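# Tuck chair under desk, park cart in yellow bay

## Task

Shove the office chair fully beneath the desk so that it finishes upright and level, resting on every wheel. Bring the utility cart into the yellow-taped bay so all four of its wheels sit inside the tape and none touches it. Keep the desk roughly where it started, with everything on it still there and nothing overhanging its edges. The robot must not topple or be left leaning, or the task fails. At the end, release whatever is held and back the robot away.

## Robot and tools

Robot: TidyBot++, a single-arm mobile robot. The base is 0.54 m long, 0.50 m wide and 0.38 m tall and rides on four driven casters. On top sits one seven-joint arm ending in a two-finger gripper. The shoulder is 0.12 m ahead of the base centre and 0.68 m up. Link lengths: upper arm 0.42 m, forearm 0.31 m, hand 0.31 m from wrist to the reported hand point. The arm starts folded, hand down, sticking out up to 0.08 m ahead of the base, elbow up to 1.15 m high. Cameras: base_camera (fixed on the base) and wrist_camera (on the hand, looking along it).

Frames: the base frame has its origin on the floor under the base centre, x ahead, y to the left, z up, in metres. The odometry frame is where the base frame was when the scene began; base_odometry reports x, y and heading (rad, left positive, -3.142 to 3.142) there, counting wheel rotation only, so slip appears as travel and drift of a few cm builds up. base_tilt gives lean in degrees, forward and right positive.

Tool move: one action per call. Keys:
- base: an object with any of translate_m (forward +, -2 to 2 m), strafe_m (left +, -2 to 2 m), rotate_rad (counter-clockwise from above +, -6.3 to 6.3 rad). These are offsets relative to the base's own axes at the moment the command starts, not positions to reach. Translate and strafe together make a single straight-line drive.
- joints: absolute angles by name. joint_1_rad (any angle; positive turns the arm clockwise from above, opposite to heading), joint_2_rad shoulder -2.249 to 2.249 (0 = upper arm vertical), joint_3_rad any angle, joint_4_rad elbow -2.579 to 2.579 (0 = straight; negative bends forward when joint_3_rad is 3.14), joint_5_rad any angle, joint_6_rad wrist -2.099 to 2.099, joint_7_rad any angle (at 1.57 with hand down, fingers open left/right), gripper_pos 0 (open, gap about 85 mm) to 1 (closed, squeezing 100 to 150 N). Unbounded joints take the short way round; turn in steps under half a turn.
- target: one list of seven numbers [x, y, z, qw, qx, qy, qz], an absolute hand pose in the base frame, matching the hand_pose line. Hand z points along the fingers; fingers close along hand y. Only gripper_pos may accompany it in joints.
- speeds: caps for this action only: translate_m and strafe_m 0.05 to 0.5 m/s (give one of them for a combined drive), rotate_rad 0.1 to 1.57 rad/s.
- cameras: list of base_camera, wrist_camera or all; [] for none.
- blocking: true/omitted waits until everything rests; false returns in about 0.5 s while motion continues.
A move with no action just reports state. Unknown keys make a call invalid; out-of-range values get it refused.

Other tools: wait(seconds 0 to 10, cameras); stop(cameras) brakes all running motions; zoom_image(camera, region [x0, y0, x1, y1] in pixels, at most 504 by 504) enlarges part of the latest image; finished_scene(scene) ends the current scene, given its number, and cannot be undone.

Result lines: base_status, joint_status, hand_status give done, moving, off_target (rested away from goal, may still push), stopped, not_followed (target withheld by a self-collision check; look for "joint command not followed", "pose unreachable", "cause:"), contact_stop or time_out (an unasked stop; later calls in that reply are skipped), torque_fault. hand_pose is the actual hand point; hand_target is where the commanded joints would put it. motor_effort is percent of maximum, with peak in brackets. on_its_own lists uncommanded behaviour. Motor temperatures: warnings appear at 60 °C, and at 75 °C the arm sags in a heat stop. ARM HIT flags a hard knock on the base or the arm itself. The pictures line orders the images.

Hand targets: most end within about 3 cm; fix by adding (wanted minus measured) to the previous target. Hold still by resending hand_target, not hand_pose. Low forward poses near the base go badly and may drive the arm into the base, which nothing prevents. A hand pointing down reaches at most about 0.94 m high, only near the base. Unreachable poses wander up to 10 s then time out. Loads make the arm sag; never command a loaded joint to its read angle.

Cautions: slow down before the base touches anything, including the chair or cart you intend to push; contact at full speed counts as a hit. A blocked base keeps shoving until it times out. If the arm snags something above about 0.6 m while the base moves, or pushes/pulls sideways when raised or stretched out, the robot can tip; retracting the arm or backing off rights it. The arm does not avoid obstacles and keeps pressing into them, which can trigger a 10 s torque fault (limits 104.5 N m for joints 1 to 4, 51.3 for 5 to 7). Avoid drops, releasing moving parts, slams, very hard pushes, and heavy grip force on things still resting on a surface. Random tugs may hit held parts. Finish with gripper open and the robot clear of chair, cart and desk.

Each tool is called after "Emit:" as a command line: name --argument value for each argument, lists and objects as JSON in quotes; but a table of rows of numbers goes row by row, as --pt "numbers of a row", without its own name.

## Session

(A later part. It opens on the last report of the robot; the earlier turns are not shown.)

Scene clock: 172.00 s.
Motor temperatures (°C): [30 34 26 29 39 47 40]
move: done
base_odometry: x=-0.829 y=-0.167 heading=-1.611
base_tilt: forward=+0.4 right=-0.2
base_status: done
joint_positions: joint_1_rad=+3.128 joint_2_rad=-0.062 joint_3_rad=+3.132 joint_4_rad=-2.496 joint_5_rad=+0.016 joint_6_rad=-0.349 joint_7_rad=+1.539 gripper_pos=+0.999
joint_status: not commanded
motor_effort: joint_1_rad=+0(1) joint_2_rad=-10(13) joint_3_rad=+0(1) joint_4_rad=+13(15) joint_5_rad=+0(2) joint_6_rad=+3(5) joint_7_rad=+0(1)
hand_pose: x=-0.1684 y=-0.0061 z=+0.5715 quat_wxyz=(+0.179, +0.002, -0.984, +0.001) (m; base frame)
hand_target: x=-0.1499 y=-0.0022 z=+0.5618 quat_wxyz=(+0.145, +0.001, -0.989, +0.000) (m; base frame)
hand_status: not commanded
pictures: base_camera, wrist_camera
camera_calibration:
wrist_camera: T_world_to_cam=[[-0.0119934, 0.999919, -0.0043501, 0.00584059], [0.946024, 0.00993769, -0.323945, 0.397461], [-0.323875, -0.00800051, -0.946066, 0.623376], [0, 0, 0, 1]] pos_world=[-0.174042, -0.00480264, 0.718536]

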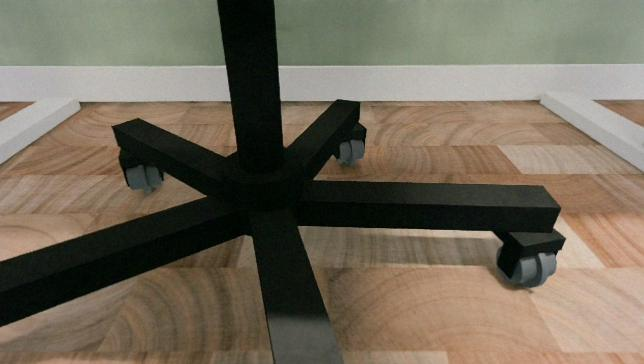

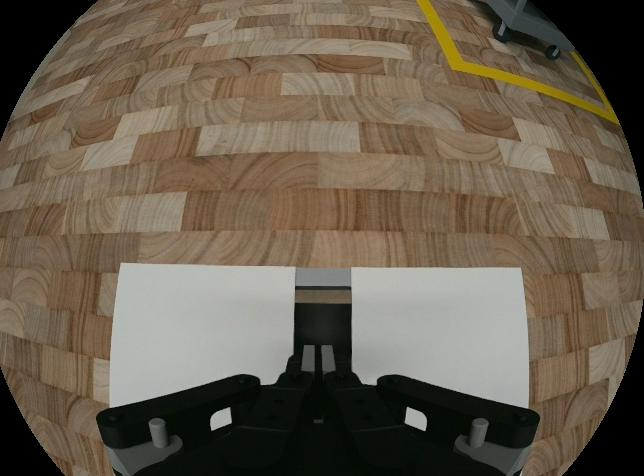

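Emit:
move --base '{"translate_m":-0.5}' --joints '{"joint_2_rad":-0.3,"joint_6_rad":0.3}' --cameras '[]'

Emit:
move --joints '{"joint_1_rad":0}'

Scene clock: 174.67 s.
Motor temperatures (°C): [30 34 26 29 39 47 40]
move: done
base_odometry: x=-0.809 y=+0.333 heading=-1.610
base_tilt: forward=+0.4 right=-0.2
base_status: done
joint_positions: joint_1_rad=+3.129 joint_2_rad=-0.296 joint_3_rad=+3.132 joint_4_rad=-2.495 joint_5_rad=+0.016 joint_6_rad=+0.232 joint_7_rad=+1.539 gripper_pos=+0.999
joint_status: all done
motor_effort: joint_1_rad=+0(1) joint_2_rad=-8(11) joint_3_rad=+1(1) joint_4_rad=+19(20) joint_5_rad=-1(2) joint_6_rad=+9(9) joint_7_rad=+0(0)
hand_pose: x=-0.2995 y=-0.0117 z=+0.7797 quat_wxyz=(+0.554, +0.004, -0.832, +0.011) (m; base frame)
hand_target: x=-0.3054 y=-0.0027 z=+0.7981 quat_wxyz=(+0.582, +0.001, -0.813, +0.001) (m; base frame)
hand_status: not commanded
pictures: none
No camera images: "cameras" was empty.

Scene clock: 178.60 s.
Motor temperatures (°C): [30 34 26 29 39 47 40]
move: done
base_odometry: x=-0.809 y=+0.333 heading=-1.610
base_tilt: forward=+0.4 right=-0.2
base_status: not commanded
joint_positions: joint_1_rad=+0.012 joint_2_rad=-0.296 joint_3_rad=+3.132 joint_4_rad=-2.495 joint_5_rad=+0.016 joint_6_rad=+0.234 joint_7_rad=+1.539 gripper_pos=+0.999
joint_status: all done
motor_effort: joint_1_rad=+0(1) joint_2_rad=-8(8) joint_3_rad=+0(1) joint_4_rad=+19(20) joint_5_rad=-1(2) joint_6_rad=+8(9) joint_7_rad=+0(1)
hand_pose: x=+0.5378 y=+0.0013 z=+0.7800 quat_wxyz=(-0.004, +0.832, -0.007, +0.555) (m; base frame)
hand_target: x=+0.5434 y=+0.0021 z=+0.7981 quat_wxyz=(+0.000, +0.813, +0.000, +0.582) (m; base frame)
hand_status: not commanded
pictures: base_camera, wrist_camera
camera_calibration:
wrist_camera: T_world_to_cam=[[0.00126379, -0.999935, -0.0113543, 0.00869179], [-0.411001, 0.0098316, -0.911582, 0.985044], [0.911634, 0.00581868, -0.410962, -0.0324326], [0, 0, 0, 1]] pos_world=[0.43441, -0.000804624, 0.884718]

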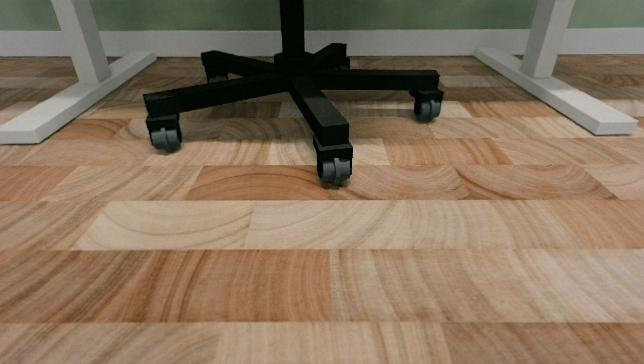

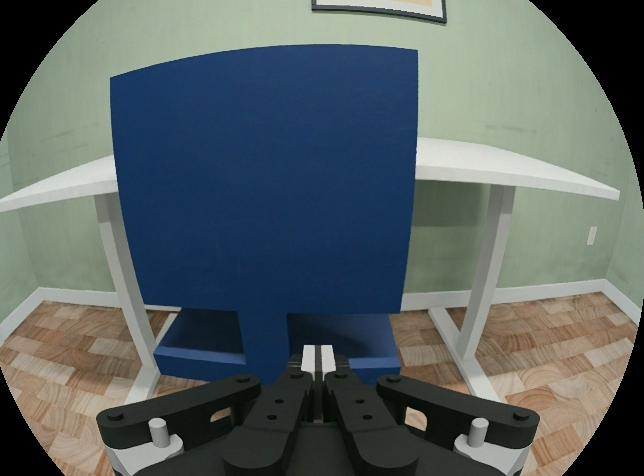

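Emit:
move --joints '{"joint_1_rad":3.14}' --base '{"strafe_m":0.05}' --cameras '[]'

Emit:
move --base '{"translate_m":0.45}' --speeds '{"translate_m":0.2}' --cameras '[]'

Emit:
move --base '{"translate_m":0.12}' --speeds '{"translate_m":0.05}' --cameras '["base_camera"]'

Emit:
move --base '{"translate_m":-0.57}' --cameras '[]'

Emit:
move --joints '{"joint_1_rad":0}'

Scene clock: 182.80 s.
Motor temperatures (°C): [30 34 26 29 39 47 40]
move: done
base_odometry: x=-0.759 y=+0.331 heading=-1.610
base_tilt: forward=+0.4 right=-0.2
base_status: done
joint_positions: joint_1_rad=+3.128 joint_2_rad=-0.296 joint_3_rad=+3.132 joint_4_rad=-2.495 joint_5_rad=+0.016 joint_6_rad=+0.234 joint_7_rad=+1.539 gripper_pos=+0.999
joint_status: all done
motor_effort: joint_1_rad=+0(2) joint_2_rad=-8(8) joint_3_rad=+0(2) joint_4_rad=+19(20) joint_5_rad=-1(2) joint_6_rad=+8(9) joint_7_rad=+0(0)
hand_pose: x=-0.2997 y=-0.0122 z=+0.7801 quat_wxyz=(+0.555, +0.004, -0.832, +0.011) (m; base frame)
hand_target: x=-0.3054 y=-0.0027 z=+0.7981 quat_wxyz=(+0.582, +0.001, -0.813, +0.001) (m; base frame)
hand_status: not commanded
pictures: none
No camera images: "cameras" was empty.

Scene clock: 185.80 s.
Motor temperatures (°C): [30 34 26 29 39 47 40]
move: done
base_odometry: x=-0.776 y=-0.119 heading=-1.610
base_tilt: forward=+0.4 right=-0.2
base_status: done
joint_positions: joint_1_rad=+3.128 joint_2_rad=-0.298 joint_3_rad=+3.132 joint_4_rad=-2.495 joint_5_rad=+0.016 joint_6_rad=+0.235 joint_7_rad=+1.539 gripper_pos=+0.999
joint_status: not commanded
motor_effort: joint_1_rad=+0(1) joint_2_rad=-7(10) joint_3_rad=+0(1) joint_4_rad=+19(20) joint_5_rad=-1(2) joint_6_rad=+8(9) joint_7_rad=+0(0)
hand_pose: x=-0.2997 y=-0.0121 z=+0.7808 quat_wxyz=(+0.556, +0.004, -0.831, +0.011) (m; base frame)
hand_target: x=-0.3054 y=-0.0027 z=+0.7981 quat_wxyz=(+0.582, +0.001, -0.813, +0.001) (m; base frame)
hand_status: not commanded
pictures: none
No camera images: "cameras" was empty.

Scene clock: 188.70 s.
Motor temperatures (°C): [30 34 26 29 39 47 40]
move: done
base_odometry: x=-0.781 y=-0.238 heading=-1.610
base_tilt: forward=+0.3 right=-0.2
base_status: done
joint_positions: joint_1_rad=+3.128 joint_2_rad=-0.298 joint_3_rad=+3.132 joint_4_rad=-2.495 joint_5_rad=+0.016 joint_6_rad=+0.236 joint_7_rad=+1.539 gripper_pos=+0.999
joint_status: not commanded
motor_effort: joint_1_rad=+0(1) joint_2_rad=-7(11) joint_3_rad=+0(1) joint_4_rad=+19(20) joint_5_rad=-1(2) joint_6_rad=+9(9) joint_7_rad=+0(0)
hand_pose: x=-0.2997 y=-0.0119 z=+0.7813 quat_wxyz=(+0.556, +0.004, -0.831, +0.011) (m; base frame)
hand_target: x=-0.3054 y=-0.0027 z=+0.7981 quat_wxyz=(+0.582, +0.001, -0.813, +0.001) (m; base frame)
hand_status: not commanded
pictures: base_camera

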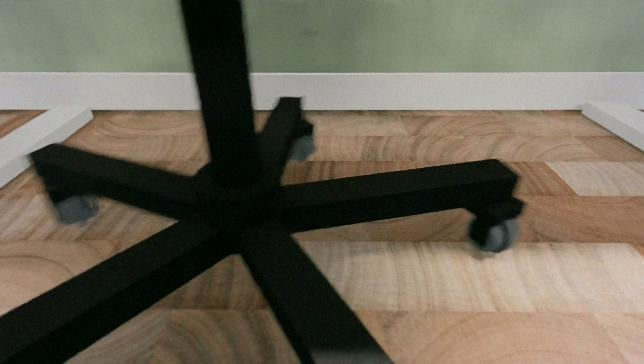

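Scene clock: 191.30 s.
Motor temperatures (°C): [30 34 26 29 39 47 40]
move: done
base_odometry: x=-0.758 y=+0.332 heading=-1.611
base_tilt: forward=+0.3 right=-0.2
base_status: done
joint_positions: joint_1_rad=+3.129 joint_2_rad=-0.299 joint_3_rad=+3.132 joint_4_rad=-2.495 joint_5_rad=+0.016 joint_6_rad=+0.237 joint_7_rad=+1.539 gripper_pos=+0.999
joint_status: not commanded
motor_effort: joint_1_rad=+0(1) joint_2_rad=-8(11) joint_3_rad=+0(2) joint_4_rad=+19(20) joint_5_rad=-1(2) joint_6_rad=+8(9) joint_7_rad=+0(0)
hand_pose: x=-0.2998 y=-0.0115 z=+0.7819 quat_wxyz=(+0.557, +0.004, -0.830, +0.011) (m; base frame)
hand_target: x=-0.3054 y=-0.0027 z=+0.7981 quat_wxyz=(+0.582, +0.001, -0.813, +0.001) (m; base frame)
hand_status: not commanded
pictures: none
No camera images: "cameras" was empty.

Scene clock: 195.23 s.
Motor temperatures (°C): [30 34 26 29 39 47 40]
move: done
base_odometry: x=-0.758 y=+0.332 heading=-1.611
base_tilt: forward=+0.4 right=-0.2
base_status: not commanded
joint_positions: joint_1_rad=+0.012 joint_2_rad=-0.299 joint_3_rad=+3.132 joint_4_rad=-2.495 joint_5_rad=+0.016 joint_6_rad=+0.237 joint_7_rad=+1.539 gripper_pos=+0.999
joint_status: all done
motor_effort: joint_1_rad=+0(1) joint_2_rad=-8(8) joint_3_rad=+1(1) joint_4_rad=+19(20) joint_5_rad=-1(2) joint_6_rad=+9(9) joint_7_rad=+0(0)
hand_pose: x=+0.5380 y=+0.0013 z=+0.7819 quat_wxyz=(-0.004, +0.830, -0.007, +0.557) (m; base frame)
hand_target: x=+0.5434 y=+0.0021 z=+0.7981 quat_wxyz=(+0.000, +0.813, +0.000, +0.582) (m; base frame)
hand_status: not commanded
pictures: base_camera, wrist_camera
camera_calibration:
wrist_camera: T_world_to_cam=[[0.00134985, -0.999935, -0.0113445, 0.00866644], [-0.405855, 0.00982035, -0.913885, 0.985884], [0.913936, 0.00583782, -0.405815, -0.0370271], [0, 0, 0, 1]] pos_world=[0.433955, -0.000799698, 0.886057]

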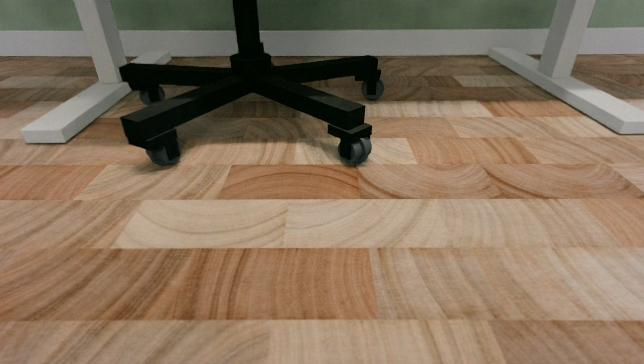

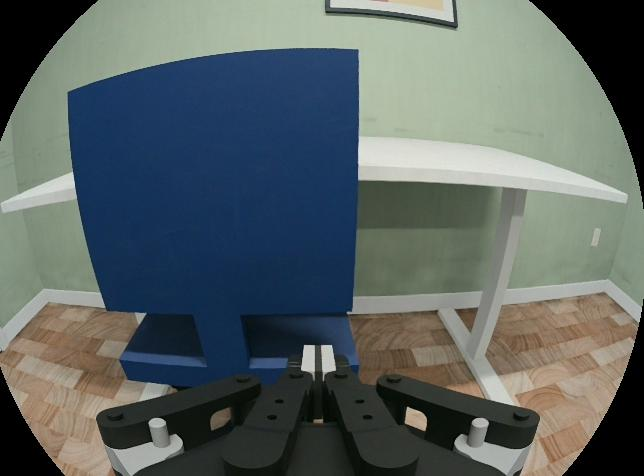

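Emit:
move --joints '{"joint_1_rad":3.14}' --base '{"strafe_m":0.13}' --cameras '[]'

Emit:
move --base '{"translate_m":0.5}' --speeds '{"translate_m":0.2}' --cameras '["base_camera"]'

Emit:
move --base '{"translate_m":0.115}' --speeds '{"translate_m":0.05}' --cameras '["base_camera"]'

Emit:
move --base '{"translate_m":-0.615}' --cameras '[]'

Emit:
move --joints '{"joint_1_rad":0}'

Scene clock: 199.37 s.
Motor temperatures (°C): [30 34 26 29 39 47 40]
move: done
base_odometry: x=-0.628 y=+0.327 heading=-1.610
base_tilt: forward=+0.4 right=-0.2
base_status: done
joint_positions: joint_1_rad=+3.128 joint_2_rad=-0.299 joint_3_rad=+3.133 joint_4_rad=-2.495 joint_5_rad=+0.016 joint_6_rad=+0.237 joint_7_rad=+1.539 gripper_pos=+0.999
joint_status: all done
motor_effort: joint_1_rad=+0(2) joint_2_rad=-8(8) joint_3_rad=+0(2) joint_4_rad=+19(20) joint_5_rad=-1(2) joint_6_rad=+8(9) joint_7_rad=+0(0)
hand_pose: x=-0.2998 y=-0.0122 z=+0.7819 quat_wxyz=(+0.557, +0.004, -0.830, +0.011) (m; base frame)
hand_target: x=-0.3054 y=-0.0027 z=+0.7981 quat_wxyz=(+0.582, +0.001, -0.813, +0.001) (m; base frame)
hand_status: not commanded
pictures: none
No camera images: "cameras" was empty.

Scene clock: 202.63 s.
Motor temperatures (°C): [30 34 26 29 39 47 40]
move: done
base_odometry: x=-0.648 y=-0.173 heading=-1.610
base_tilt: forward=+0.4 right=-0.2
base_status: done
joint_positions: joint_1_rad=+3.128 joint_2_rad=-0.300 joint_3_rad=+3.133 joint_4_rad=-2.495 joint_5_rad=+0.016 joint_6_rad=+0.237 joint_7_rad=+1.539 gripper_pos=+0.999
joint_status: not commanded
motor_effort: joint_1_rad=+0(0) joint_2_rad=-7(10) joint_3_rad=+0(1) joint_4_rad=+20(20) joint_5_rad=-2(2) joint_6_rad=+8(9) joint_7_rad=+0(0)
hand_pose: x=-0.2998 y=-0.0121 z=+0.7823 quat_wxyz=(+0.558, +0.004, -0.830, +0.011) (m; base frame)
hand_target: x=-0.3054 y=-0.0027 z=+0.7981 quat_wxyz=(+0.582, +0.001, -0.813, +0.001) (m; base frame)
hand_status: not commanded
pictures: base_camera

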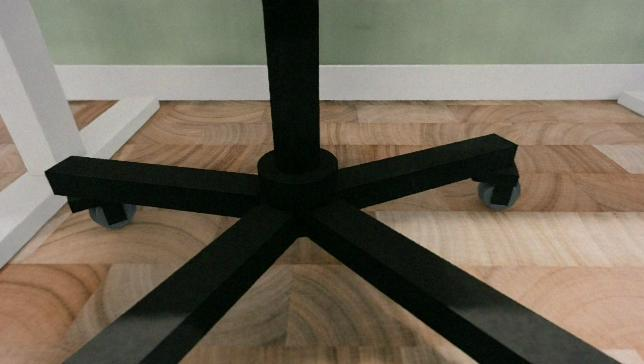

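Scene clock: 205.50 s.
Motor temperatures (°C): [30 34 26 29 39 47 40]
move: done
base_odometry: x=-0.652 y=-0.287 heading=-1.610
base_tilt: forward=+0.4 right=-0.2
base_status: done
joint_positions: joint_1_rad=+3.129 joint_2_rad=-0.288 joint_3_rad=+3.133 joint_4_rad=-2.495 joint_5_rad=+0.016 joint_6_rad=+0.239 joint_7_rad=+1.539 gripper_pos=+0.999
joint_status: not commanded
motor_effort: joint_1_rad=+1(1) joint_2_rad=-11(17) joint_3_rad=+1(1) joint_4_rad=+19(21) joint_5_rad=-1(2) joint_6_rad=+8(9) joint_7_rad=+0(0)
hand_pose: x=-0.3011 y=-0.0115 z=+0.7778 quat_wxyz=(+0.553, +0.004, -0.833, +0.011) (m; base frame)
hand_target: x=-0.3054 y=-0.0027 z=+0.7981 quat_wxyz=(+0.582, +0.001, -0.813, +0.001) (m; base frame)
hand_status: not commanded
pictures: base_camera

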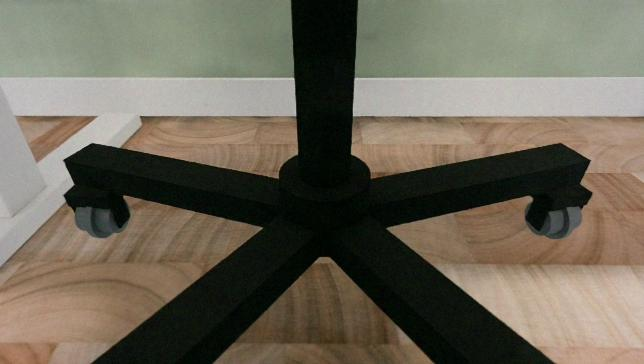

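Scene clock: 208.20 s.
Motor temperatures (°C): [30 34 26 29 39 47 40]
move: done
base_odometry: x=-0.628 y=+0.328 heading=-1.611
base_tilt: forward=+0.4 right=-0.2
base_status: done
joint_positions: joint_1_rad=+3.130 joint_2_rad=-0.300 joint_3_rad=+3.133 joint_4_rad=-2.495 joint_5_rad=+0.016 joint_6_rad=+0.239 joint_7_rad=+1.539 gripper_pos=+0.999
joint_status: not commanded
motor_effort: joint_1_rad=+0(2) joint_2_rad=-7(12) joint_3_rad=+0(3) joint_4_rad=+19(20) joint_5_rad=-1(2) joint_6_rad=+8(9) joint_7_rad=+0(0)
hand_pose: x=-0.2999 y=-0.0112 z=+0.7828 quat_wxyz=(+0.558, +0.003, -0.830, +0.011) (m; base frame)
hand_target: x=-0.3054 y=-0.0027 z=+0.7981 quat_wxyz=(+0.582, +0.001, -0.813, +0.001) (m; base frame)
hand_status: not commanded
pictures: none
No camera images: "cameras" was empty.

Scene clock: 212.13 s.
Motor temperatures (°C): [30 34 26 29 39 47 40]
move: done
base_odometry: x=-0.628 y=+0.328 heading=-1.611
base_tilt: forward=+0.4 right=-0.2
base_status: not commanded
joint_positions: joint_1_rad=+0.012 joint_2_rad=-0.300 joint_3_rad=+3.133 joint_4_rad=-2.495 joint_5_rad=+0.016 joint_6_rad=+0.239 joint_7_rad=+1.539 gripper_pos=+0.999
joint_status: all done
motor_effort: joint_1_rad=+1(1) joint_2_rad=-8(8) joint_3_rad=+1(1) joint_4_rad=+19(20) joint_5_rad=-1(2) joint_6_rad=+8(9) joint_7_rad=+0(0)
hand_pose: x=+0.5381 y=+0.0012 z=+0.7828 quat_wxyz=(-0.004, +0.829, -0.007, +0.558) (m; base frame)
hand_target: x=+0.5434 y=+0.0021 z=+0.7981 quat_wxyz=(+0.000, +0.813, +0.000, +0.582) (m; base frame)
hand_status: not commanded
pictures: base_camera, wrist_camera
camera_calibration:
wrist_camera: T_world_to_cam=[[0.00133023, -0.999935, -0.0113676, 0.00867905], [-0.403234, 0.00986606, -0.915044, 0.98624], [0.915096, 0.00580101, -0.403195, -0.0394251], [0, 0, 0, 1]] pos_world=[0.433752, -0.000823112, 0.886655]

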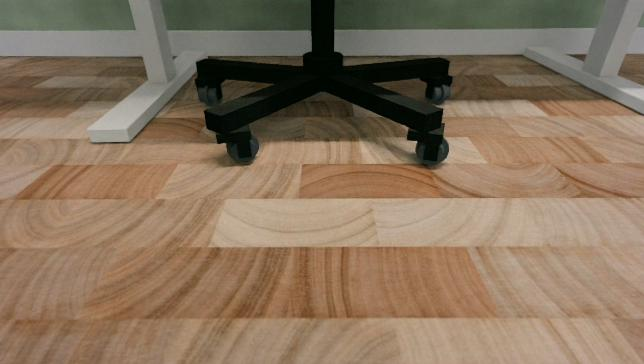

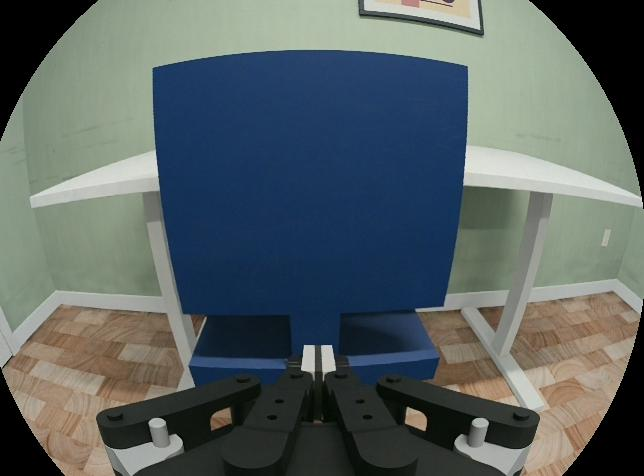

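Emit:
finished_scene --scene 2

The scene is finished: the task was done.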